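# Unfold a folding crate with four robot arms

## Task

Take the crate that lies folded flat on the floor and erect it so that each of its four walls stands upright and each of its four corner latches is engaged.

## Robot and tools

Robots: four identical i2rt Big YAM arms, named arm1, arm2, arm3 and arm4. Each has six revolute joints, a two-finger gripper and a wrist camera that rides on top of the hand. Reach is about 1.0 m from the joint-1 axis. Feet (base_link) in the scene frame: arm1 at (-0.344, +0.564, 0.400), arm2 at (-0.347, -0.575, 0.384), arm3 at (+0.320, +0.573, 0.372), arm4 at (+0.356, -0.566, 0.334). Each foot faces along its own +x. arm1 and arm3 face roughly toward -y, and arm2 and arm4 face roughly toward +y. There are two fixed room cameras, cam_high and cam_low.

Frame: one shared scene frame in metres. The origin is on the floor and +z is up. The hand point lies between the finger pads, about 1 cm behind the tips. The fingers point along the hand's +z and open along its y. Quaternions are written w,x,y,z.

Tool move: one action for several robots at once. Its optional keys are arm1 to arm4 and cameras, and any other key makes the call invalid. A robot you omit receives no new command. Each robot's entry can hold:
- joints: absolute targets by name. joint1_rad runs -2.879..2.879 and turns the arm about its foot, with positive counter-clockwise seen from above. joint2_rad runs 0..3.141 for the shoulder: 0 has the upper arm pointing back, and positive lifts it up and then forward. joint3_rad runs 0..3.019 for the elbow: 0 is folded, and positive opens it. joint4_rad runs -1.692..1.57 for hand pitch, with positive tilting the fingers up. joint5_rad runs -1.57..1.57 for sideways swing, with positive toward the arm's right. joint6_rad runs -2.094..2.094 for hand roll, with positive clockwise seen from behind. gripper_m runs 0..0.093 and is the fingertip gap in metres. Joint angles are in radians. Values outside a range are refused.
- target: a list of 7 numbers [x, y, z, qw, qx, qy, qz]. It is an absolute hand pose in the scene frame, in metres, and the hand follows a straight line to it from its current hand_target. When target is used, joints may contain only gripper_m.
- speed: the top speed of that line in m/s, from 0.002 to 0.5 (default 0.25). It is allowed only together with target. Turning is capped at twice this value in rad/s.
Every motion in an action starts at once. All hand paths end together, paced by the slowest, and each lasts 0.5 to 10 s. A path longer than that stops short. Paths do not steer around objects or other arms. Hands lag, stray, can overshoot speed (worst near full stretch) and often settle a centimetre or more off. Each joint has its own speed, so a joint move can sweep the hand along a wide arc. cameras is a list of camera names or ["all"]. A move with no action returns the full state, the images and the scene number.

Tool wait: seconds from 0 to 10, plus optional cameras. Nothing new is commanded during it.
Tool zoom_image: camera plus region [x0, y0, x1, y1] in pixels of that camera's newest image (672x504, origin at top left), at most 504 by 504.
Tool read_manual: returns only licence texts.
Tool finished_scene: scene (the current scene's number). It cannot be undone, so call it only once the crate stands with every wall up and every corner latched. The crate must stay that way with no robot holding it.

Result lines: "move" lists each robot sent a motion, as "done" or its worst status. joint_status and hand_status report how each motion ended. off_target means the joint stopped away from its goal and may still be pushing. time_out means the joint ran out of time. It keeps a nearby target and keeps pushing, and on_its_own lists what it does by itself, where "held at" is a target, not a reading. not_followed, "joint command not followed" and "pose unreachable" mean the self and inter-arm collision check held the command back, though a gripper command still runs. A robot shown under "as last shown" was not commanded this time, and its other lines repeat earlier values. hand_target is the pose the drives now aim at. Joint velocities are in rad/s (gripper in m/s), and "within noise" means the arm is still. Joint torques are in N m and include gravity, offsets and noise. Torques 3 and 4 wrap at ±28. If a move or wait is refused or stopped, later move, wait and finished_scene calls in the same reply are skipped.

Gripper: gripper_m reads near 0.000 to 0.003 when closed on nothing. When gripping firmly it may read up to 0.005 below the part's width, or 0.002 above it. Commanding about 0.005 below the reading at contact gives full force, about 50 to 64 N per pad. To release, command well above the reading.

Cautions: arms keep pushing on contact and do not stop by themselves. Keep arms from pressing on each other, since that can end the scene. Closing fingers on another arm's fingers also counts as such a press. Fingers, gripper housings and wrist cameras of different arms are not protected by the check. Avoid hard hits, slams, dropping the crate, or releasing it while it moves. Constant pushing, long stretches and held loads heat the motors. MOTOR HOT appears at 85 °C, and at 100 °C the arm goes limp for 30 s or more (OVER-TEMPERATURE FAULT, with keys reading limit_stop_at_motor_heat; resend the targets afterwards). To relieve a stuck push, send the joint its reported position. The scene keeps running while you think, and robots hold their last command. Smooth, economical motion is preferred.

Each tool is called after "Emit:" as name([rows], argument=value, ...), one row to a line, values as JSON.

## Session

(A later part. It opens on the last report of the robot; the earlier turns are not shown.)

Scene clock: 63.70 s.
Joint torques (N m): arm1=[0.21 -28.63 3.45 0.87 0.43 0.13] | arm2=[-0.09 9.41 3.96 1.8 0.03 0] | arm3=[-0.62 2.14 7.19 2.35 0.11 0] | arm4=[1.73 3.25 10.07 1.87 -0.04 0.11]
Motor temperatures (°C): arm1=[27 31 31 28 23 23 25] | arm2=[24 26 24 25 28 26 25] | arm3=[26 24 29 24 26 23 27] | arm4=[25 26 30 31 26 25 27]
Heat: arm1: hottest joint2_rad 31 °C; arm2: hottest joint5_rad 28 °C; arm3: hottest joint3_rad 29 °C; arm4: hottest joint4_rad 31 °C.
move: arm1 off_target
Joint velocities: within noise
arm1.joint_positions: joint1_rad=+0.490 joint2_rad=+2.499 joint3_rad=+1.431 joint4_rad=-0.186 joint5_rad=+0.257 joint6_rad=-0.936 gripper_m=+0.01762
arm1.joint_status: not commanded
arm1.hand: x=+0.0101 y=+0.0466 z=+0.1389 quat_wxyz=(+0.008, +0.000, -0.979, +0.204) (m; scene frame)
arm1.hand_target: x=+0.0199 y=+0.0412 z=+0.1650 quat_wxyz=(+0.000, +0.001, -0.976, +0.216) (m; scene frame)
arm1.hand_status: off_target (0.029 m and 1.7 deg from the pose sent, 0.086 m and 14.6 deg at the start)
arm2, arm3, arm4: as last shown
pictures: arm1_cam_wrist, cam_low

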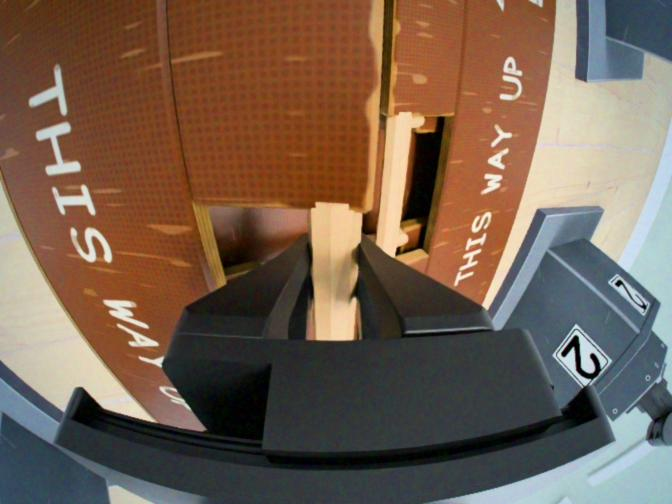

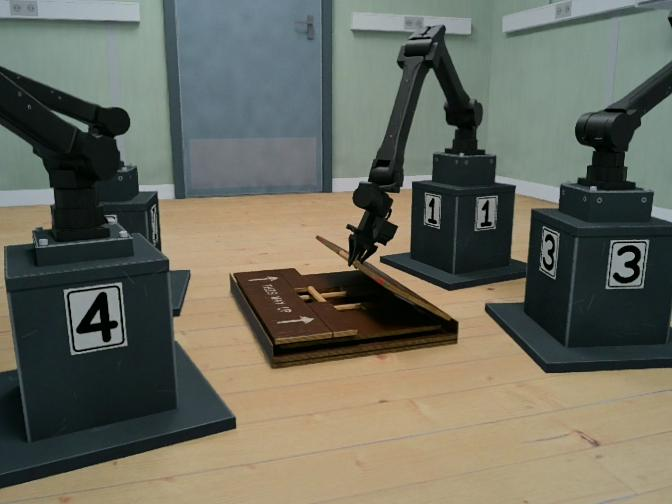

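Emit:
move(arm1={"target":[0.020,0.078,0.212,0,0,0.9336,-0.358],"speed":0.12}, cameras=["arm1_cam_wrist","cam_low"])

Scene clock: 67.20 s.
Joint torques (N m): arm1=[0.62 -26.17 2.89 1.73 0.77 0.07] | arm2=[-0.03 9.35 3.95 1.8 0.03 0] | arm3=[-0.91 1.49 7.27 2.3 0.11 0.03] | arm4=[1.73 3.25 10.09 1.85 -0.04 0.11]
Motor temperatures (°C): arm1=[27 31 31 28 23 23 25] | arm2=[24 26 24 25 28 26 25] | arm3=[26 24 29 24 26 23 27] | arm4=[25 26 30 31 26 25 27]
Heat: arm1: hottest joint2_rad 31 °C; arm2: hottest joint5_rad 28 °C; arm3: hottest joint3_rad 29 °C; arm4: hottest joint4_rad 31 °C.
move: arm1 off_target
Joint velocities: within noise
arm1.joint_positions: joint1_rad=+0.583 joint2_rad=+2.386 joint3_rad=+1.173 joint4_rad=+0.172 joint5_rad=+0.471 joint6_rad=-0.928 gripper_m=+0.01756
arm1.joint_status: not commanded
arm1.hand: x=+0.0101 y=+0.0808 z=+0.1862 quat_wxyz=(+0.009, -0.001, -0.939, +0.343) (m; scene frame)
arm1.hand_target: x=+0.0208 y=+0.0768 z=+0.2111 quat_wxyz=(-0.001, +0.001, -0.933, +0.359) (m; scene frame)
arm1.hand_status: off_target (0.028 m and 2.1 deg from the pose sent, 0.080 m and 18.4 deg at the start)
arm2, arm3, arm4: as last shown
pictures: arm1_cam_wrist, cam_low

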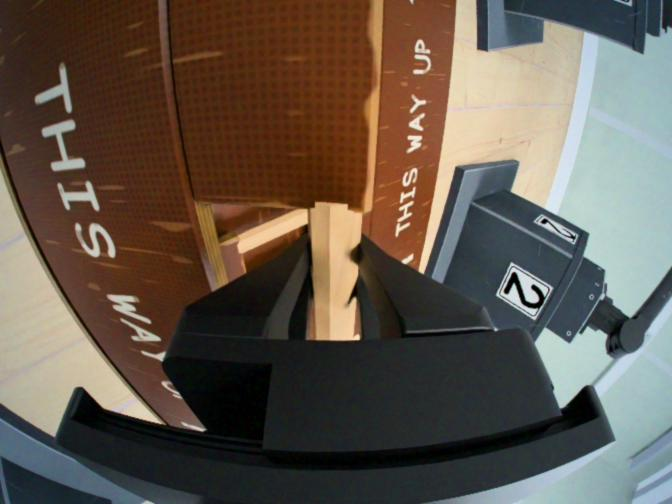

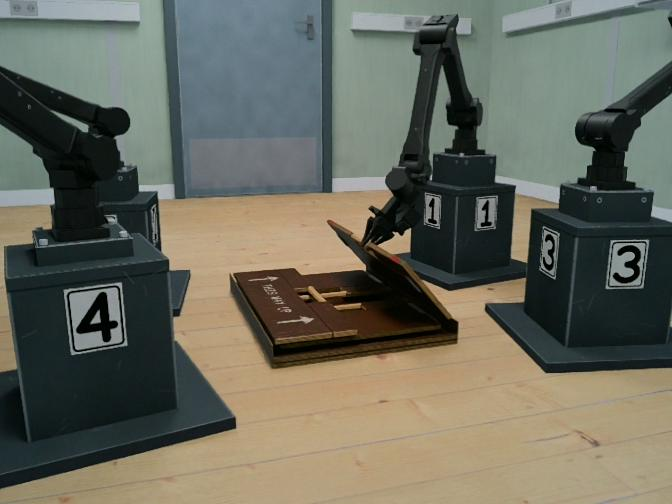

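Emit:
move(arm1={"target":[0.020,0.130,0.248,0,0,0.866,-0.5],"speed":0.12}, cameras=["arm1_cam_wrist","cam_low"])

Scene clock: 70.77 s.
Joint torques (N m): arm1=[0.79 -23.36 1.8 2.92 1.16 -0.12] | arm2=[-0.09 9.41 3.95 1.78 0.02 -0.01] | arm3=[-0.67 1.67 7.25 2.35 0.11 0.01] | arm4=[1.73 3.25 10.07 1.87 -0.03 0.11]
Motor temperatures (°C): arm1=[27 31 31 28 23 23 25] | arm2=[24 26 24 25 28 26 25] | arm3=[26 24 29 24 26 23 27] | arm4=[25 26 31 31 26 25 27]
Heat: arm1: hottest joint2_rad 31 °C; arm2: hottest joint5_rad 28 °C; arm3: hottest joint3_rad 29 °C; arm4: hottest joint3_rad 31 °C.
move: arm1 off_target
Joint velocities: within noise
arm1.joint_positions: joint1_rad=+0.714 joint2_rad=+2.366 joint3_rad=+0.966 joint4_rad=+0.584 joint5_rad=+0.731 joint6_rad=-0.965 gripper_m=+0.01745
arm1.joint_status: not commanded
arm1.hand: x=+0.0083 y=+0.1330 z=+0.2230 quat_wxyz=(+0.009, -0.003, -0.877, +0.481) (m; scene frame)
arm1.hand_target: x=+0.0190 y=+0.1291 z=+0.2470 quat_wxyz=(+0.001, +0.001, -0.866, +0.500) (m; scene frame)
arm1.hand_status: off_target (0.028 m and 2.7 deg from the pose sent, 0.080 m and 19.9 deg at the start)
arm2, arm3, arm4: as last shown
pictures: arm1_cam_wrist, cam_low

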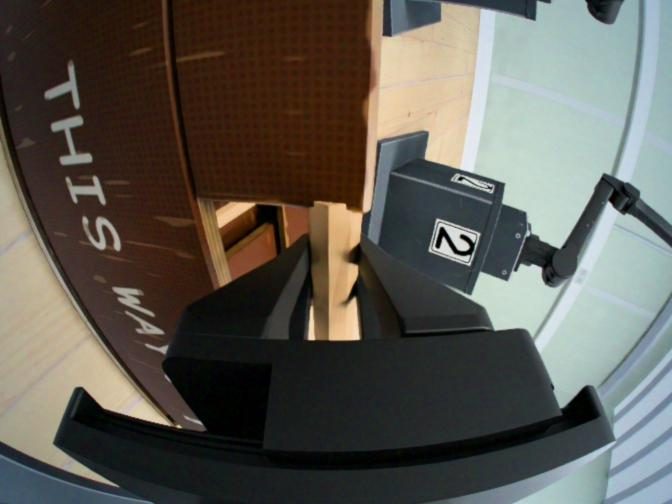

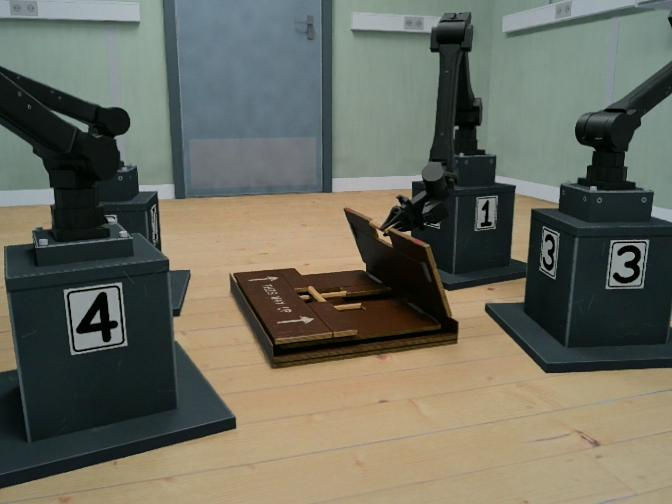

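Emit:
move(arm1={"target":[0.020,0.200,0.262,0,0,0.766,-0.643],"speed":0.12}, cameras=["arm1_cam_wrist","cam_low","cam_high"])

Emit:
zoom_image(camera="cam_low", region=[220, 170, 470, 375])

Emit:
zoom_image(camera="cam_high", region=[230, 200, 430, 420])

Scene clock: 74.50 s.
Joint torques (N m): arm1=[0.62 -22.3 -0.2 3.81 1.26 -0.24] | arm2=[-0.09 9.47 3.96 1.8 0.03 -0.01] | arm3=[-0.79 1.67 7.28 2.45 0.08 0.02] | arm4=[1.73 3.25 10.07 1.87 -0.04 0.11]
Motor temperatures (°C): arm1=[27 31 30 28 24 23 26] | arm2=[24 26 24 25 28 26 25] | arm3=[26 24 29 24 26 23 27] | arm4=[25 26 31 31 26 25 27]
Heat: arm1: hottest joint2_rad 31 °C; arm2: hottest joint5_rad 28 °C; arm3: hottest joint3_rad 29 °C; arm4: hottest joint3_rad 31 °C.
move: arm1 off_target
Joint velocities: within noise
arm1.joint_positions: joint1_rad=+0.875 joint2_rad=+2.533 joint3_rad=+0.881 joint4_rad=+1.218 joint5_rad=+1.030 joint6_rad=-1.196 gripper_m=+0.01741
arm1.joint_status: not commanded
arm1.hand: x=+0.0080 y=+0.1939 z=+0.2416 quat_wxyz=(+0.007, -0.001, -0.778, +0.628) (m; scene frame)
arm1.hand_target: x=+0.0168 y=+0.1942 z=+0.2626 quat_wxyz=(+0.003, -0.004, -0.766, +0.643) (m; scene frame)
arm1.hand_status: off_target (0.024 m and 2.4 deg from the pose sent, 0.078 m and 22.5 deg at the start)
arm2.joint_positions: joint1_rad=+0.742 joint2_rad=+0.378 joint3_rad=+1.702 joint4_rad=-1.262 joint5_rad=-0.142 joint6_rad=-0.320 gripper_m=+0.09396
arm2.joint_status: not commanded
arm2.hand: x=-0.3865 y=-0.5610 z=+1.1031 quat_wxyz=(-0.397, +0.664, -0.167, -0.611) (m; scene frame)
arm2.hand_target: x=-0.3859 y=-0.5619 z=+1.1085 quat_wxyz=(-0.399, +0.660, -0.165, -0.614) (m; scene frame)
arm2.hand_status: not commanded
arm3.joint_positions: joint1_rad=+0.368 joint2_rad=+0.508 joint3_rad=+1.375 joint4_rad=-1.360 joint5_rad=-0.070 joint6_rad=+0.635 gripper_m=+0.09396
arm3.joint_status: not commanded
arm3.hand: x=+0.3593 y=+0.3880 z=+0.9196 quat_wxyz=(-0.486, -0.725, -0.459, +0.167) (m; scene frame)
arm3.hand_target: x=+0.3588 y=+0.3913 z=+0.9281 quat_wxyz=(-0.494, -0.720, -0.456, +0.170) (m; scene frame)
arm3.hand_status: not commanded
arm4.joint_positions: joint1_rad=+0.790 joint2_rad=+0.548 joint3_rad=+1.366 joint4_rad=-1.267 joint5_rad=+0.241 joint6_rad=-0.097 gripper_m=+0.09396
arm4.joint_status: not commanded
arm4.hand: x=+0.1989 y=-0.4149 z=+0.8936 quat_wxyz=(-0.270, +0.802, -0.260, -0.465) (m; scene frame)
arm4.hand_target: x=+0.2019 y=-0.4169 z=+0.9028 quat_wxyz=(-0.272, +0.796, -0.260, -0.474) (m; scene frame)
arm4.hand_status: not commanded
pictures: arm1_cam_wrist, cam_high, cam_low

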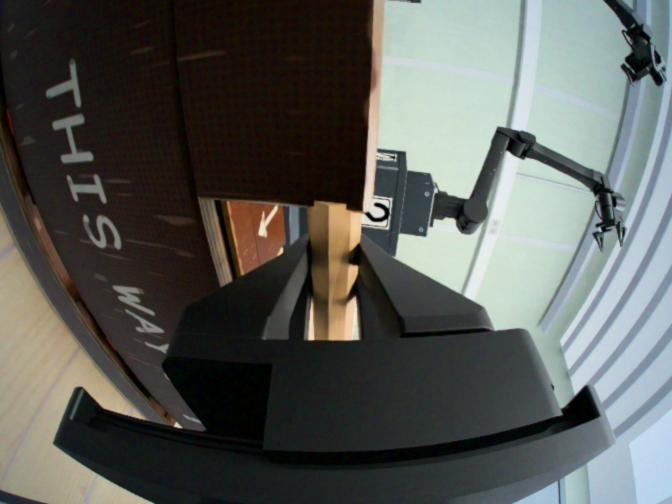

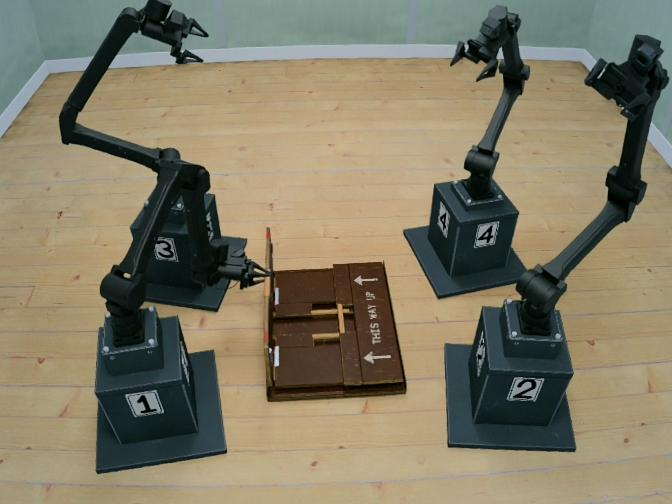

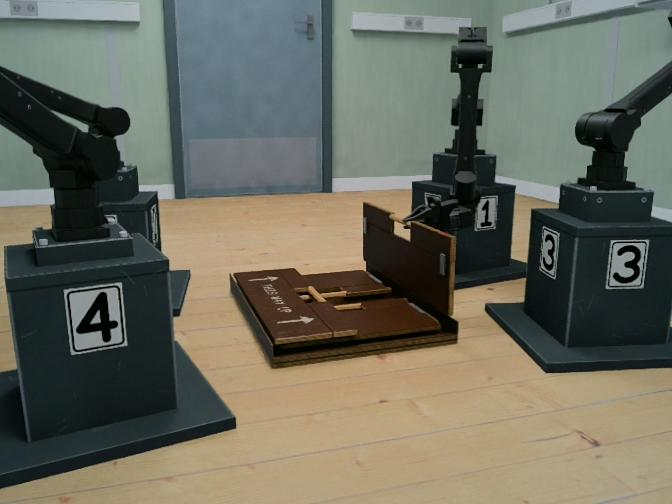

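Scaled by 2.016 from the camera's 672x504 image, which has a finer 960x720 frame.

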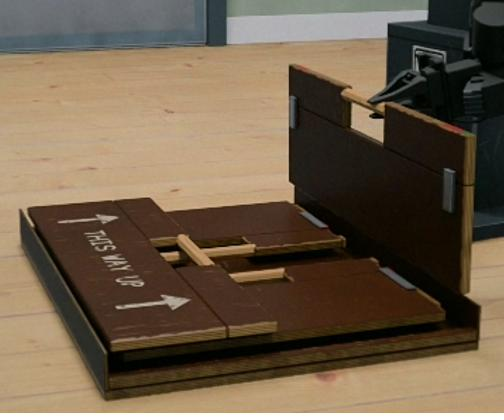

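Scaled by 2.291 from the camera's 672x504 image, which has a finer 960x720 frame.

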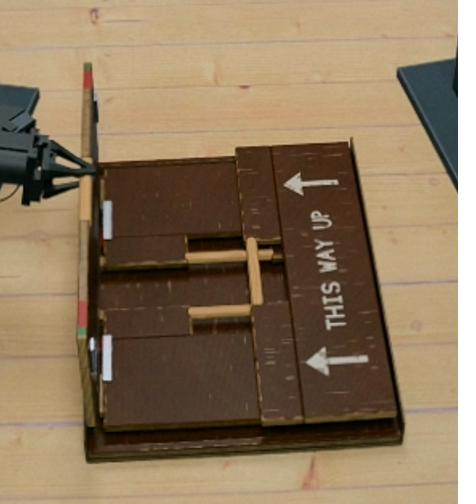

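Emit:
move(arm4={"target":[0.1,-0.15,0.5,0,1,0,0],"speed":0.3})

Emit:
move(arm4={"target":[0.01,-0.06,0.2,0,1,0,0],"speed":0.25,"joints":{"gripper_m":0.05}}, cameras=["arm4_cam_wrist","cam_high"])

Scene clock: 80.87 s.
Joint torques (N m): arm1=[0.79 -21.19 -0.13 3.86 1.29 -0.23] | arm2=[-0.09 9.41 3.96 1.78 0.02 0] | arm3=[-0.85 1.96 7.21 2.35 0.12 -0.02] | arm4=[1.79 -13.57 13.65 -0.57 -0.08 -0.09]
Motor temperatures (°C): arm1=[27 32 30 28 24 23 26] | arm2=[24 26 24 25 28 26 25] | arm3=[26 24 29 24 26 23 27] | arm4=[25 26 31 31 26 25 27]
Heat: arm1: hottest joint2_rad 32 °C; arm2: hottest joint5_rad 28 °C; arm3: hottest joint3_rad 29 °C; arm4: hottest joint3_rad 31 °C.
move: arm4 off_target
Joint velocities: within noise
arm1.joint_positions: joint1_rad=+0.875 joint2_rad=+2.533 joint3_rad=+0.881 joint4_rad=+1.218 joint5_rad=+1.030 joint6_rad=-1.198 gripper_m=+0.01741
arm1.joint_status: not commanded
arm1.hand: x=+0.0080 y=+0.1939 z=+0.2416 quat_wxyz=(+0.008, -0.001, -0.778, +0.628) (m; scene frame)
arm1.hand_target: x=+0.0168 y=+0.1941 z=+0.2626 quat_wxyz=(+0.003, -0.004, -0.766, +0.643) (m; scene frame)
arm1.hand_status: not commanded
arm2, arm3: as last shown
arm4.joint_positions: joint1_rad=+0.338 joint2_rad=+1.634 joint3_rad=+1.356 joint4_rad=-1.330 joint5_rad=-0.004 joint6_rad=-0.989 gripper_m=+0.09396
arm4.joint_status: not commanded
arm4.hand: x=+0.1111 y=-0.1634 z=+0.4857 quat_wxyz=(+0.017, +1.000, -0.018, +0.008) (m; scene frame)
arm4.hand_target: x=+0.1006 y=-0.1523 z=+0.4975 quat_wxyz=(+0.005, +1.000, -0.005, +0.002) (m; scene frame)
arm4.hand_status: off_target (0.022 m and 3.0 deg from the pose sent, 0.485 m and 73.4 deg at the start)
pictures: none

Scene clock: 83.13 s.
Joint torques (N m): arm1=[0.73 -21.95 -0.08 4 1.32 -0.23] | arm2=[-0.09 9.41 3.96 1.78 0.03 -0.01] | arm3=[-0.56 1.96 7.28 2.32 0.11 0] | arm4=[2.32 -19.6 10.5 0.12 -0.08 0.29]
Motor temperatures (°C): arm1=[27 32 30 28 24 23 26] | arm2=[24 26 24 25 28 26 25] | arm3=[26 24 29 24 26 23 27] | arm4=[25 26 31 31 26 25 27]
Heat: arm1: hottest joint2_rad 32 °C; arm2: hottest joint5_rad 28 °C; arm3: hottest joint3_rad 29 °C; arm4: hottest joint3_rad 31 °C.
move: arm4 off_target
Joint velocities: within noise
arm1, arm2, arm3: as last shown
arm4.joint_positions: joint1_rad=+0.382 joint2_rad=+2.277 joint3_rad=+1.532 joint4_rad=-0.847 joint5_rad=-0.001 joint6_rad=-0.987 gripper_m=+0.05007
arm4.joint_status: all done
arm4.hand: x=+0.0251 y=-0.0719 z=+0.2021 quat_wxyz=(+0.009, +1.000, +0.003, +0.005) (m; scene frame)
arm4.hand_target: x=+0.0134 y=-0.0623 z=+0.2001 quat_wxyz=(+0.000, +1.000, -0.002, +0.000) (m; scene frame)
arm4.hand_status: off_target (0.019 m and 1.2 deg from the pose sent, 0.320 m and 3.0 deg at the start)
pictures: arm4_cam_wrist, cam_high

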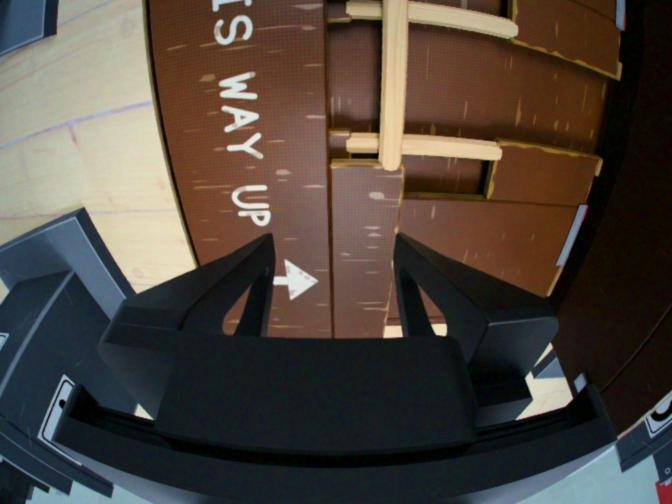

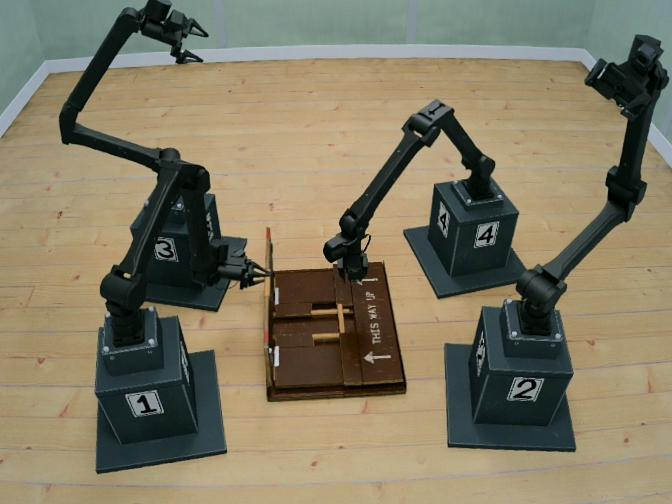

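Emit:
move(arm4={"target":[-0.012,-0.026,0.12,0,1,0,0],"speed":0.15}, cameras=["arm4_cam_wrist"])

Scene clock: 88.10 s.
Joint torques (N m): arm1=[0.73 -21.66 -0.12 3.93 1.27 -0.28] | arm2=[-0.09 9.41 3.95 1.78 0.03 0] | arm3=[-0.5 1.26 7.16 2.19 0.11 0.02] | arm4=[2.37 -21.19 10.52 -0.28 -0.12 0.25]
Motor temperatures (°C): arm1=[27 32 30 28 24 23 26] | arm2=[24 26 24 25 28 26 25] | arm3=[26 24 30 24 26 23 27] | arm4=[25 26 31 31 26 25 27]
Heat: arm1: hottest joint2_rad 32 °C; arm2: hottest joint5_rad 28 °C; arm3: hottest joint3_rad 30 °C; arm4: hottest joint3_rad 31 °C.
move: arm4 off_target
Joint velocities: within noise
arm1, arm2, arm3: as last shown
arm4.joint_positions: joint1_rad=+0.376 joint2_rad=+2.507 joint3_rad=+1.753 joint4_rad=-0.824 joint5_rad=-0.001 joint6_rad=-0.987 gripper_m=+0.05007
arm4.joint_status: not commanded
arm4.hand: x=+0.0012 y=-0.0291 z=+0.1252 quat_wxyz=(+0.003, +1.000, +0.000, +0.001) (m; scene frame)
arm4.hand_target: x=-0.0082 y=-0.0242 z=+0.1195 quat_wxyz=(+0.000, +1.000, -0.003, -0.001) (m; scene frame)
arm4.hand_status: off_target (0.015 m and 0.4 deg from the pose sent, 0.101 m and 1.2 deg at the start)
pictures: arm4_cam_wrist

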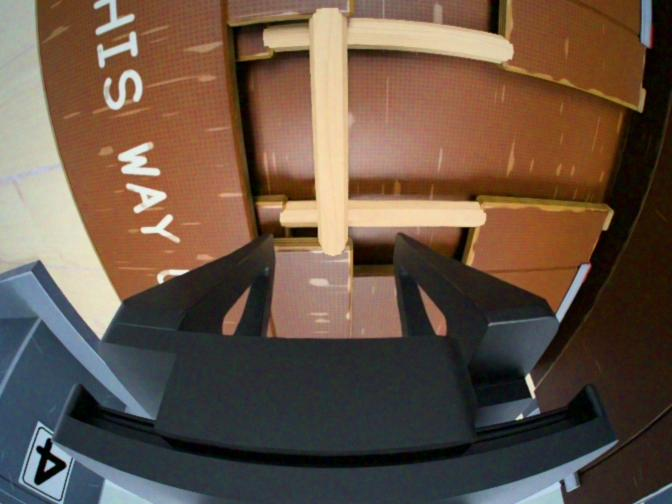

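Emit:
move(arm4={"target":[-0.028,-0.026,0.06,0,1,0,0],"speed":0.1}, cameras=["arm4_cam_wrist"])

Scene clock: 90.80 s.
Joint torques (N m): arm1=[0.85 -22.01 -0.21 4.08 1.29 -0.22] | arm2=[-0.09 9.41 3.96 1.8 0.02 0] | arm3=[-0.62 1.79 7.34 2.43 0.13 -0.03] | arm4=[1.9 -21.77 10.22 0.08 -0.11 0.29]
Motor temperatures (°C): arm1=[27 33 30 28 24 23 26] | arm2=[24 26 24 25 28 26 25] | arm3=[26 24 30 24 26 23 27] | arm4=[25 26 31 31 26 25 27]
Heat: arm1: hottest joint2_rad 33 °C; arm2: hottest joint5_rad 28 °C; arm3: hottest joint3_rad 30 °C; arm4: hottest joint3_rad 31 °C.
move: arm4 off_target
Joint velocities: within noise
arm1, arm2, arm3: as last shown
arm4.joint_positions: joint1_rad=+0.412 joint2_rad=+2.642 joint3_rad=+1.853 joint4_rad=-0.796 joint5_rad=-0.001 joint6_rad=-0.981 gripper_m=+0.05007
arm4.joint_status: not commanded
arm4.hand: x=-0.0224 y=-0.0351 z=+0.0676 quat_wxyz=(+0.006, +1.000, +0.015, +0.004) (m; scene frame)
arm4.hand_target: x=-0.0303 y=-0.0292 z=+0.0601 quat_wxyz=(+0.000, +1.000, +0.008, +0.000) (m; scene frame)
arm4.hand_status: off_target (0.013 m and 1.9 deg from the pose sent, 0.072 m and 0.4 deg at the start)
pictures: arm4_cam_wrist

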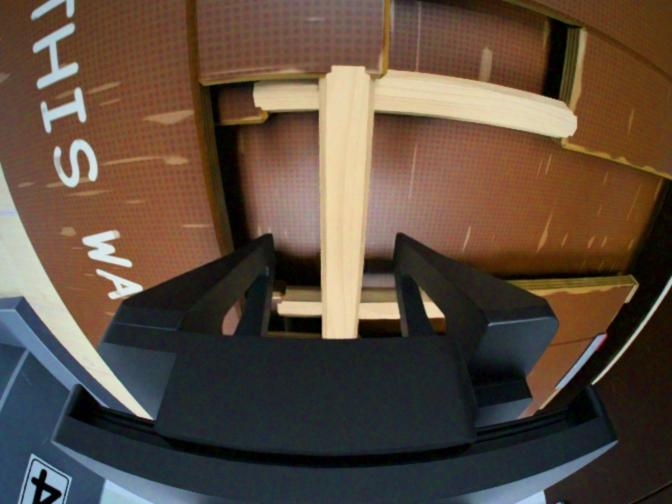

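Emit:
move(arm4={"target":[-0.024,-0.024,0.035,0,1,0,0],"speed":0.05}, cameras=["arm4_cam_wrist"])

Emit:
move(arm4={"joints":{"gripper_m":0.012}}, cameras=["arm4_cam_wrist","cam_low"])

Scene clock: 93.47 s.
Joint torques (N m): arm1=[0.5 -21.13 0.06 4.05 1.3 -0.25] | arm2=[-0.09 9.41 3.95 1.78 0.03 0] | arm3=[-0.73 2.14 7.2 2.28 0.12 0] | arm4=[1.26 -22.01 10.07 0.21 -0.12 0.29]
Motor temperatures (°C): arm1=[27 33 30 28 24 23 26] | arm2=[24 26 24 25 28 26 25] | arm3=[26 24 30 24 26 23 27] | arm4=[25 27 31 31 26 25 27]
Heat: arm1: hottest joint2_rad 33 °C; arm2: hottest joint5_rad 28 °C; arm3: hottest joint3_rad 30 °C; arm4: hottest joint3_rad 31 °C.
move: arm4 off_target
Joint velocities: within noise
arm1, arm2, arm3: as last shown
arm4.joint_positions: joint1_rad=+0.405 joint2_rad=+2.691 joint3_rad=+1.883 joint4_rad=-0.778 joint5_rad=-0.001 joint6_rad=-0.976 gripper_m=+0.05007
arm4.joint_status: not commanded
arm4.hand: x=-0.0194 y=-0.0324 z=+0.0446 quat_wxyz=(+0.006, +1.000, +0.009, +0.004) (m; scene frame)
arm4.hand_target: x=-0.0205 y=-0.0225 z=+0.0354 quat_wxyz=(+0.000, +1.000, -0.003, +0.000) (m; scene frame)
arm4.hand_status: off_target (0.014 m and 1.4 deg from the pose sent, 0.034 m and 1.9 deg at the start)
pictures: arm4_cam_wrist

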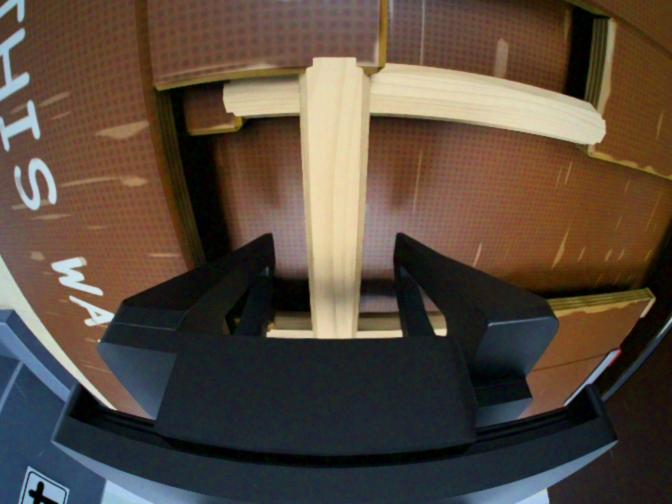

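Scene clock: 94.10 s.
Joint torques (N m): arm1=[0.44 -21.6 -0.16 3.97 1.32 -0.23] | arm2=[-0.09 9.41 3.95 1.78 0.03 0] | arm3=[-0.97 2.02 7.21 2.36 0.14 -0.01] | arm4=[1.2 -22.07 10.04 0.23 -0.13 0.29]
Motor temperatures (°C): arm1=[27 33 30 28 24 23 26] | arm2=[24 26 24 25 28 26 25] | arm3=[26 24 30 24 26 23 27] | arm4=[25 27 31 31 26 25 27]
Heat: arm1: hottest joint2_rad 33 °C; arm2: hottest joint5_rad 28 °C; arm3: hottest joint3_rad 30 °C; arm4: hottest joint3_rad 31 °C.
move: arm4 off_target
Joint velocities: within noise
arm1, arm2, arm3: as last shown
arm4.joint_positions: joint1_rad=+0.405 joint2_rad=+2.691 joint3_rad=+1.883 joint4_rad=-0.778 joint5_rad=+0.000 joint6_rad=-0.976 gripper_m=+0.01658
arm4.joint_status: gripper_m off_target (ended at +0.01661, target +0.01200)
arm4.hand: x=-0.0192 y=-0.0323 z=+0.0446 quat_wxyz=(+0.006, +1.000, +0.009, +0.004) (m; scene frame)
arm4.hand_target: x=-0.0203 y=-0.0224 z=+0.0354 quat_wxyz=(-0.001, +1.000, -0.003, +0.000) (m; scene frame)
arm4.hand_status: not commanded
pictures: arm4_cam_wrist, cam_low

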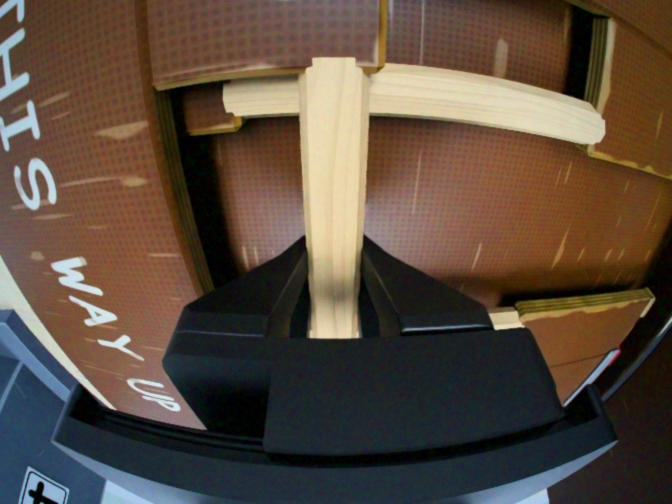

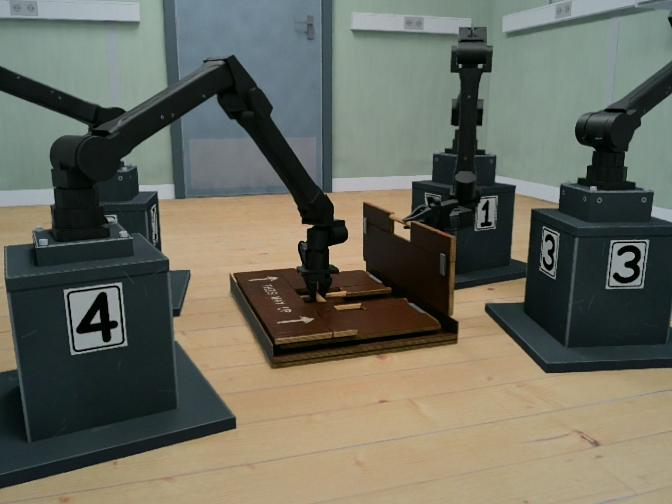

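Emit:
move(arm4={"target":[-0.024,-0.028,0.105,-0.105,0.9945,0,0],"speed":0.12})

Emit:
move(arm4={"target":[-0.025,-0.048,0.158,-0.216,0.976,0,0],"speed":0.12}, cameras=["arm4_cam_wrist","cam_low"])

Scene clock: 97.23 s.
Joint torques (N m): arm1=[1.08 -21.48 -0.16 3.99 1.29 -0.26] | arm2=[-0.09 9.41 3.96 1.8 0.03 0] | arm3=[-0.26 1.55 7.25 2.28 0.12 -0.01] | arm4=[2.37 -26.23 5.86 -0.03 0.02 0.34]
Motor temperatures (°C): arm1=[27 33 30 28 24 23 26] | arm2=[24 26 24 25 28 26 25] | arm3=[26 24 30 24 26 23 27] | arm4=[25 27 31 31 26 25 27]
Heat: arm1: hottest joint2_rad 33 °C; arm2: hottest joint5_rad 28 °C; arm3: hottest joint3_rad 30 °C; arm4: hottest joint3_rad 31 °C.
move: arm4 off_target
Joint velocities: within noise
arm1, arm2, arm3: as last shown
arm4.joint_positions: joint1_rad=+0.436 joint2_rad=+2.541 joint3_rad=+1.662 joint4_rad=-0.542 joint5_rad=+0.117 joint6_rad=-0.955 gripper_m=+0.01657
arm4.joint_status: not commanded
arm4.hand: x=-0.0198 y=-0.0311 z=+0.0849 quat_wxyz=(-0.095, +0.995, +0.009, +0.003) (m; scene frame)
arm4.hand_target: x=-0.0276 y=-0.0286 z=+0.1045 quat_wxyz=(-0.104, +0.995, +0.002, -0.004) (m; scene frame)
arm4.hand_status: off_target (0.021 m and 1.6 deg from the pose sent, 0.061 m and 12.8 deg at the start)
pictures: none

Scene clock: 98.83 s.
Joint torques (N m): arm1=[0.56 -21.54 -0.23 3.9 1.29 -0.2] | arm2=[-0.03 9.41 3.96 1.78 0.03 0] | arm3=[-1.32 1.55 7.15 2.37 0.16 0.01] | arm4=[2.37 -25.05 5.23 0.1 -0.01 0.33]
Motor temperatures (°C): arm1=[27 33 30 28 24 23 26] | arm2=[24 26 24 25 28 26 25] | arm3=[26 24 30 24 26 23 27] | arm4=[25 27 31 31 26 25 27]
Heat: arm1: hottest joint2_rad 33 °C; arm2: hottest joint5_rad 28 °C; arm3: hottest joint3_rad 30 °C; arm4: hottest joint3_rad 31 °C.
move: arm4 off_target
Joint velocities: within noise
arm1: as last shown
arm2.joint_positions: joint1_rad=+0.742 joint2_rad=+0.378 joint3_rad=+1.702 joint4_rad=-1.262 joint5_rad=-0.142 joint6_rad=-0.320 gripper_m=+0.09396
arm2.joint_status: not commanded
arm2.hand: x=-0.3865 y=-0.5610 z=+1.1031 quat_wxyz=(-0.397, +0.664, -0.167, -0.611) (m; scene frame)
arm2.hand_target: x=-0.3859 y=-0.5619 z=+1.1085 quat_wxyz=(-0.399, +0.660, -0.165, -0.614) (m; scene frame)
arm2.hand_status: not commanded
arm3.joint_positions: joint1_rad=+0.368 joint2_rad=+0.508 joint3_rad=+1.375 joint4_rad=-1.360 joint5_rad=-0.070 joint6_rad=+0.635 gripper_m=+0.09396
arm3.joint_status: not commanded
arm3.hand: x=+0.3593 y=+0.3880 z=+0.9196 quat_wxyz=(-0.486, -0.725, -0.459, +0.167) (m; scene frame)
arm3.hand_target: x=+0.3588 y=+0.3913 z=+0.9281 quat_wxyz=(-0.494, -0.720, -0.456, +0.170) (m; scene frame)
arm3.hand_status: not commanded
arm4.joint_positions: joint1_rad=+0.493 joint2_rad=+2.380 joint3_rad=+1.422 joint4_rad=-0.287 joint5_rad=+0.283 joint6_rad=-0.929 gripper_m=+0.01657
arm4.joint_status: not commanded
arm4.hand: x=-0.0189 y=-0.0458 z=+0.1362 quat_wxyz=(-0.212, +0.977, +0.006, +0.009) (m; scene frame)
arm4.hand_target: x=-0.0252 y=-0.0464 z=+0.1572 quat_wxyz=(-0.218, +0.976, +0.000, +0.001) (m; scene frame)
arm4.hand_status: off_target (0.023 m and 1.3 deg from the pose sent, 0.075 m and 14.1 deg at the start)
pictures: arm4_cam_wrist, cam_low

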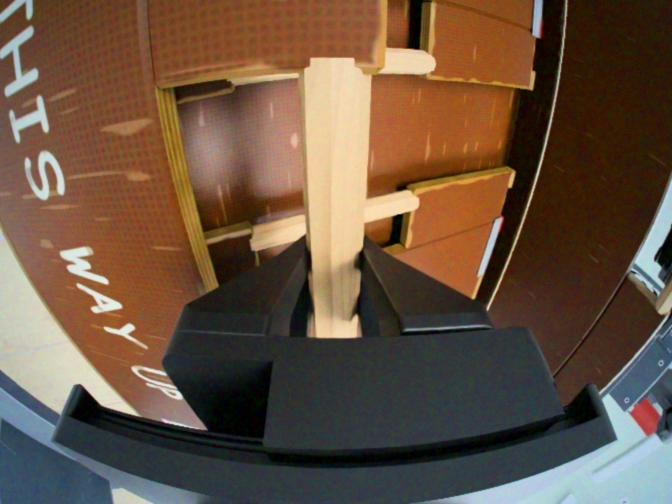

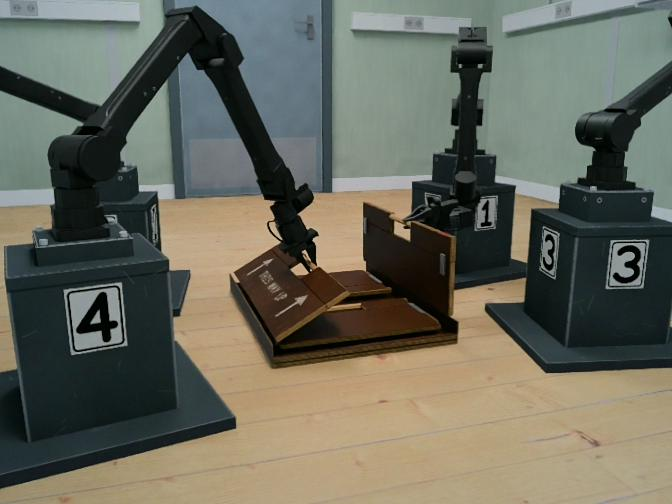

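Emit:
move(arm4={"target":[-0.025,-0.085,0.205,-0.358,0.9336,0,0],"speed":0.12})

Emit:
move(arm4={"target":[-0.025,-0.137,0.246,-0.5,0.866,0,0],"speed":0.12}, cameras=["arm4_cam_wrist","cam_low"])

Scene clock: 102.00 s.
Joint torques (N m): arm1=[0.5 -20.78 -0.12 3.9 1.31 -0.25] | arm2=[-0.03 9.41 3.95 1.8 0.03 -0.01] | arm3=[-0.67 1.67 7.15 2.35 0.13 0.02] | arm4=[2.49 -22.12 4.46 0.9 0.31 0.26]
Motor temperatures (°C): arm1=[27 33 30 28 24 23 26] | arm2=[24 26 24 25 27 26 25] | arm3=[26 24 30 24 26 23 27] | arm4=[25 28 30 31 26 25 27]
Heat: arm1: hottest joint2_rad 33 °C; arm2: hottest joint5_rad 27 °C; arm3: hottest joint3_rad 30 °C; arm4: hottest joint4_rad 31 °C.
move: arm4 off_target
Joint velocities: within noise
arm1.joint_positions: joint1_rad=+0.875 joint2_rad=+2.533 joint3_rad=+0.881 joint4_rad=+1.218 joint5_rad=+1.030 joint6_rad=-1.198 gripper_m=+0.01741
arm1.joint_status: not commanded
arm1.hand: x=+0.0080 y=+0.1939 z=+0.2416 quat_wxyz=(+0.008, -0.001, -0.778, +0.628) (m; scene frame)
arm1.hand_target: x=+0.0168 y=+0.1941 z=+0.2626 quat_wxyz=(+0.003, -0.004, -0.766, +0.643) (m; scene frame)
arm1.hand_status: not commanded
arm2, arm3: as last shown
arm4.joint_positions: joint1_rad=+0.585 joint2_rad=+2.242 joint3_rad=+1.167 joint4_rad=+0.035 joint5_rad=+0.497 joint6_rad=-0.920 gripper_m=+0.01644
arm4.joint_status: not commanded
arm4.hand: x=-0.0179 y=-0.0805 z=+0.1877 quat_wxyz=(-0.348, +0.937, +0.001, +0.010) (m; scene frame)
arm4.hand_target: x=-0.0226 y=-0.0832 z=+0.2039 quat_wxyz=(-0.356, +0.935, -0.001, +0.003) (m; scene frame)
arm4.hand_status: off_target (0.019 m and 1.7 deg from the pose sent, 0.079 m and 17.5 deg at the start)
pictures: none

Scene clock: 104.03 s.
Joint torques (N m): arm1=[0.85 -21.6 -0.14 3.99 1.28 -0.21] | arm2=[-0.09 9.47 3.96 1.8 0.03 0] | arm3=[-0.67 1.67 7.06 2.29 0.12 -0.01] | arm4=[2.73 -20.19 3.7 2.07 0.52 -0.07]
Motor temperatures (°C): arm1=[27 33 30 28 25 23 26] | arm2=[24 26 24 25 27 26 25] | arm3=[26 24 30 24 26 23 27] | arm4=[25 28 30 31 26 25 27]
Heat: arm1: hottest joint2_rad 33 °C; arm2: hottest joint5_rad 27 °C; arm3: hottest joint3_rad 30 °C; arm4: hottest joint4_rad 31 °C.
move: arm4 off_target
Joint velocities: within noise
arm1, arm2, arm3: as last shown
arm4.joint_positions: joint1_rad=+0.720 joint2_rad=+2.193 joint3_rad=+0.951 joint4_rad=+0.423 joint5_rad=+0.767 joint6_rad=-0.950 gripper_m=+0.01629
arm4.joint_status: not commanded
arm4.hand: x=-0.0172 y=-0.1351 z=+0.2261 quat_wxyz=(-0.487, +0.873, -0.004, +0.011) (m; scene frame)
arm4.hand_target: x=-0.0258 y=-0.1361 z=+0.2460 quat_wxyz=(-0.501, +0.866, +0.001, +0.002) (m; scene frame)
arm4.hand_status: off_target (0.021 m and 2.2 deg from the pose sent, 0.081 m and 19.3 deg at the start)
pictures: arm4_cam_wrist, cam_low

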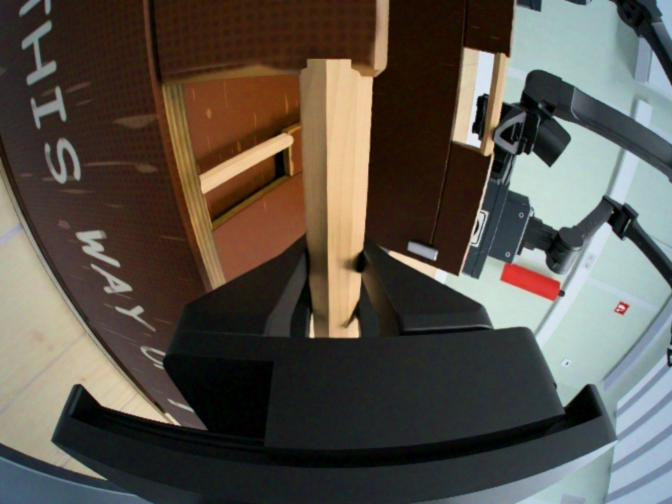

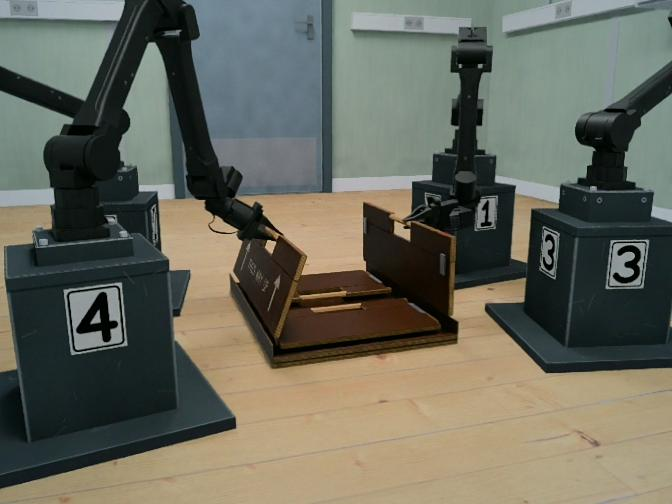

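Emit:
move(arm4={"target":[-0.024,-0.218,0.258,-0.643,0.766,0,0],"speed":0.12}, arm1={"target":[0.0165,0.216,0.263,0,0,0.755,-0.656],"speed":0.06}, cameras=["cam_high","cam_low"])

Emit:
zoom_image(camera="cam_high", region=[230, 200, 450, 420])

Emit:
zoom_image(camera="cam_low", region=[220, 170, 470, 375])

Scene clock: 108.70 s.
Joint torques (N m): arm1=[3.6 -21.13 -1.14 4.36 1.8 -0.09] | arm2=[-0.15 9.35 3.96 1.78 0.02 0] | arm3=[-0.44 2.08 7.3 2.19 0.15 0] | arm4=[5.13 -17.55 0.98 3.64 1.48 -0.12]
Motor temperatures (°C): arm1=[27 33 29 28 25 23 26] | arm2=[24 26 24 25 27 26 25] | arm3=[26 24 30 24 26 23 27] | arm4=[25 28 30 31 27 25 27]
Heat: arm1: hottest joint2_rad 33 °C; arm2: hottest joint5_rad 27 °C; arm3: hottest joint3_rad 30 °C; arm4: hottest joint4_rad 31 °C.
move: arm1 off_target; arm4 off_target
Joint velocities: within noise
arm1.joint_positions: joint1_rad=+0.887 joint2_rad=+2.561 joint3_rad=+0.888 joint4_rad=+1.292 joint5_rad=+1.060 joint6_rad=-1.238 gripper_m=+0.01742
arm1.joint_status: not commanded
arm1.hand: x=+0.0076 y=+0.1978 z=+0.2424 quat_wxyz=(+0.009, -0.005, -0.767, +0.642) (m; scene frame)
arm1.hand_target: x=+0.0205 y=+0.2126 z=+0.2632 quat_wxyz=(-0.004, -0.005, -0.754, +0.657) (m; scene frame)
arm1.hand_status: off_target (0.029 m and 2.4 deg from the pose sent, 0.032 m and 4.3 deg at the start)
arm2, arm3: as last shown
arm4.joint_positions: joint1_rad=+0.879 joint2_rad=+2.331 joint3_rad=+0.823 joint4_rad=+1.060 joint5_rad=+1.065 joint6_rad=-1.176 gripper_m=+0.01603
arm4.joint_status: not commanded
arm4.hand: x=-0.0148 y=-0.1990 z=+0.2428 quat_wxyz=(-0.629, +0.778, -0.007, +0.007) (m; scene frame)
arm4.hand_target: x=-0.0244 y=-0.2152 z=+0.2580 quat_wxyz=(-0.643, +0.766, -0.004, -0.001) (m; scene frame)
arm4.hand_status: off_target (0.026 m and 2.4 deg from the pose sent, 0.089 m and 21.8 deg at the start)
pictures: cam_high, cam_low

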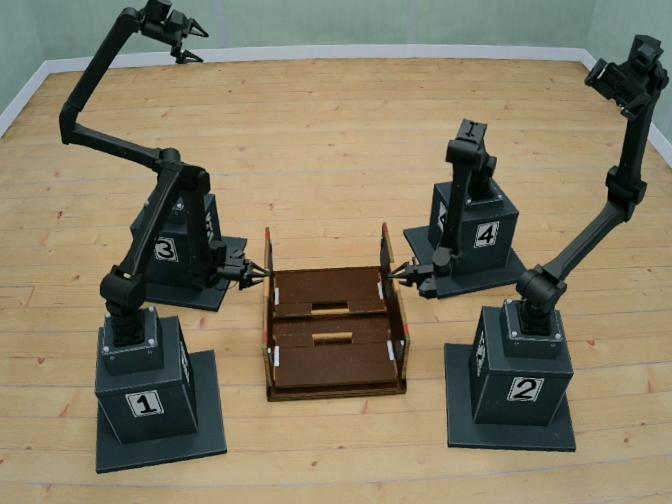

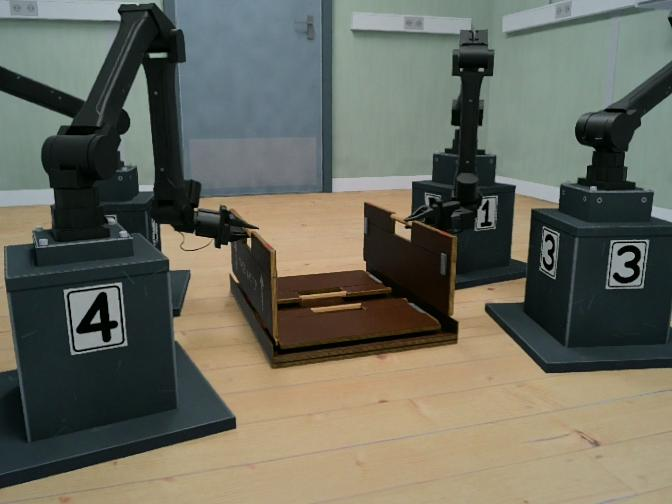

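Scaled by 2.291 from the camera's 672x504 image, which has a finer 960x720 frame.

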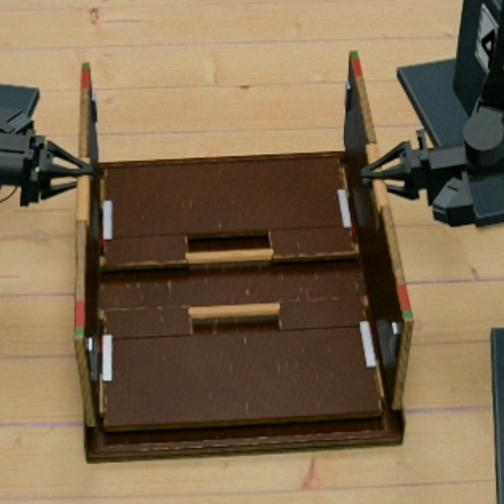

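Scaled by 2.016 from the camera's 672x504 image, which has a finer 960x720 frame.

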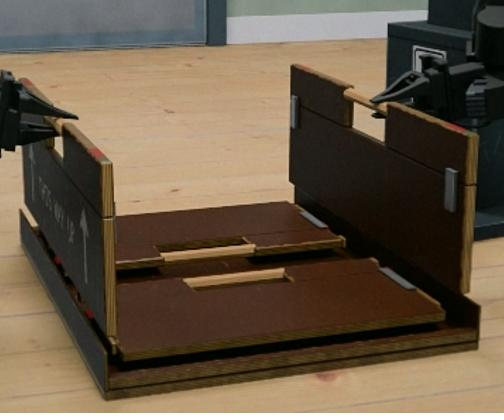

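Emit:
move(arm2={"target":[-0.15,-0.1,0.5,0,0.7071,-0.7071,0],"speed":0.3})

Emit:
move(arm2={"target":[-0.05,0.0,0.2,0,0.7071,-0.7071,0],"speed":0.25,"joints":{"gripper_m":0.05}}, cameras=["arm2_cam_wrist","cam_high"])

Scene clock: 116.07 s.
Joint torques (N m): arm1=[3.19 -21.3 -1.22 4.46 1.8 -0.1] | arm2=[-0.09 8.94 4.68 1.14 0.22 -0.07] | arm3=[-0.67 1.14 7.17 2.3 0.13 -0.02] | arm4=[5.19 -17.44 0.98 3.69 1.48 -0.15]
Motor temperatures (°C): arm1=[27 33 29 28 25 23 26] | arm2=[24 26 24 25 27 26 25] | arm3=[26 24 30 24 26 23 27] | arm4=[25 28 29 31 28 25 28]
Heat: arm1: hottest joint2_rad 33 °C; arm2: hottest joint5_rad 27 °C; arm3: hottest joint3_rad 30 °C; arm4: hottest joint4_rad 31 °C.
move: arm2 not_followed
Joint velocities: within noise
arm1, arm3: as last shown
arm2.joint_positions: joint1_rad=+1.814 joint2_rad=+0.013 joint3_rad=+1.087 joint4_rad=-1.706 joint5_rad=+1.274 joint6_rad=+0.450 gripper_m=+0.09396
arm2.joint_status: not commanded
arm2.on_its_own: joint1_rad is held at +1.806, not at its first target +0.742; joint2_rad is held at +0.013, not at its first target +0.384; joint3_rad is held at +1.092, not at its first target +1.713; joint4_rad is held at -1.707, not at its first target -1.255; joint5_rad is held at +1.270, not at its first target -0.142; joint6_rad is held at +0.445, not at its first target -0.320
arm2.hand: x=-0.2921 y=-0.4015 z=+0.8494 quat_wxyz=(-0.410, +0.661, -0.387, -0.495) (m; scene frame)
arm2.hand_target: x=-0.2917 y=-0.4015 z=+0.8503 quat_wxyz=(-0.409, +0.662, -0.385, -0.496) (m; scene frame)
arm2.hand_status: not_followed (0.483 m and 84.4 deg from the pose sent, 0.795 m and 108.0 deg at the start; pose on its path clipped on 73 of 113 steps; a joint's target at an end of its range on 80 of 113 steps)
arm4.joint_positions: joint1_rad=+0.879 joint2_rad=+2.331 joint3_rad=+0.823 joint4_rad=+1.061 joint5_rad=+1.065 joint6_rad=-1.176 gripper_m=+0.01603
arm4.joint_status: not commanded
arm4.hand: x=-0.0149 y=-0.1990 z=+0.2431 quat_wxyz=(-0.629, +0.777, -0.008, +0.007) (m; scene frame)
arm4.hand_target: x=-0.0245 y=-0.2151 z=+0.2582 quat_wxyz=(-0.643, +0.766, -0.004, -0.001) (m; scene frame)
arm4.hand_status: not commanded
pictures: none
led back after a hold (arm2 arm): the arm was led back toward your command in small steps, so it may still be short of it.
pose unreachable (arm2 arm): on one or more control steps of this call this arm could not follow its commanded pose, so it was not sent that pose on those steps. On the call's last step it was still not sent that pose. It may still have moved: this result reports where it is.
cause: moving toward the commanded pose would bring two parts of the arm too close to each other (its wrist (the part past joint 4) and its wrist camera, 1 mm apart when it was first held).

Scene clock: 119.87 s.
Joint torques (N m): arm1=[3.37 -20.95 -1.28 4.49 1.8 -0.11] | arm2=[0.62 4.25 9.1 0.14 0.82 0.01] | arm3=[-0.26 2.02 7.16 2.39 0.12 -0.02] | arm4=[5.13 -17.49 0.99 3.69 1.49 -0.15]
Motor temperatures (°C): arm1=[27 33 29 28 26 23 26] | arm2=[24 26 24 25 28 26 25] | arm3=[26 24 30 24 26 23 27] | arm4=[25 28 29 31 28 25 28]
Heat: arm1: hottest joint2_rad 33 °C; arm2: hottest joint5_rad 28 °C; arm3: hottest joint3_rad 30 °C; arm4: hottest joint4_rad 31 °C.
move: arm2 not_followed
Joint velocities: within noise
arm1, arm3, arm4: as last shown
arm2.joint_positions: joint1_rad=+1.107 joint2_rad=+0.010 joint3_rad=+0.265 joint4_rad=-1.653 joint5_rad=+1.291 joint6_rad=+0.872 gripper_m=+0.05013
arm2.joint_status: all done
arm2.on_its_own: joint1_rad is held at +1.106, not at its first target +0.742; joint2_rad is held at +0.010, not at its first target +0.384; joint3_rad is held at +0.293, not at its first target +1.713; joint4_rad is held at -1.663, not at its first target -1.255; joint5_rad is held at +1.294, not at its first target -0.142; joint6_rad is held at +0.871, not at its first target -0.320
arm2.hand: x=-0.2804 y=-0.4173 z=+0.5624 quat_wxyz=(-0.585, +0.555, -0.572, -0.150) (m; scene frame)
arm2.hand_target: x=-0.2810 y=-0.4171 z=+0.5740 quat_wxyz=(-0.584, +0.552, -0.573, -0.159) (m; scene frame)
arm2.hand_status: not_followed (0.599 m and 74.3 deg from the pose sent, 0.801 m and 84.4 deg at the start; pose on its path clipped on 97 of 112 steps; a joint's target at an end of its range on 83 of 112 steps)
pictures: arm2_cam_wrist, cam_high
led back after a hold (arm2 arm): the arm was led back toward your command in small steps, so it may still be short of it.
pose unreachable (arm2 arm): on one or more control steps of this call this arm could not follow its commanded pose, so it was not sent that pose on those steps. On the call's last step it was still not sent that pose. It may still have moved: this result reports where it is.
cause: moving toward the commanded pose would bring two parts of the arm too close to each other (its wrist (the part past joint 4) and its wrist camera, 1 mm apart when it was first held).

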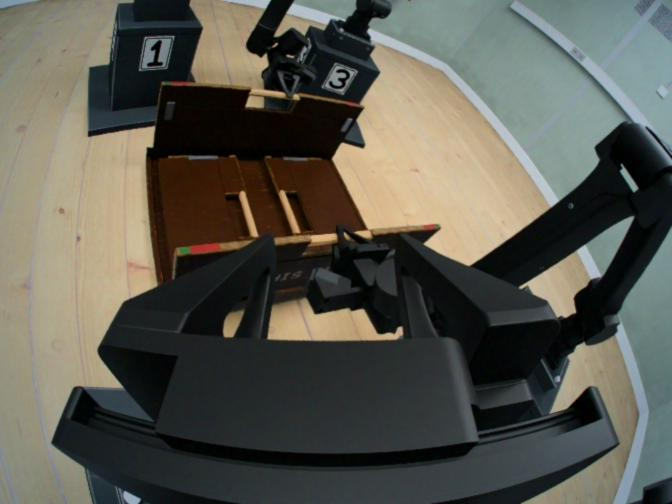

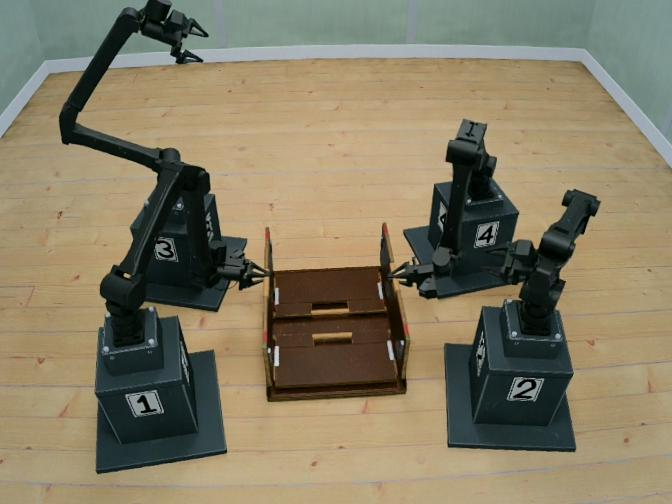

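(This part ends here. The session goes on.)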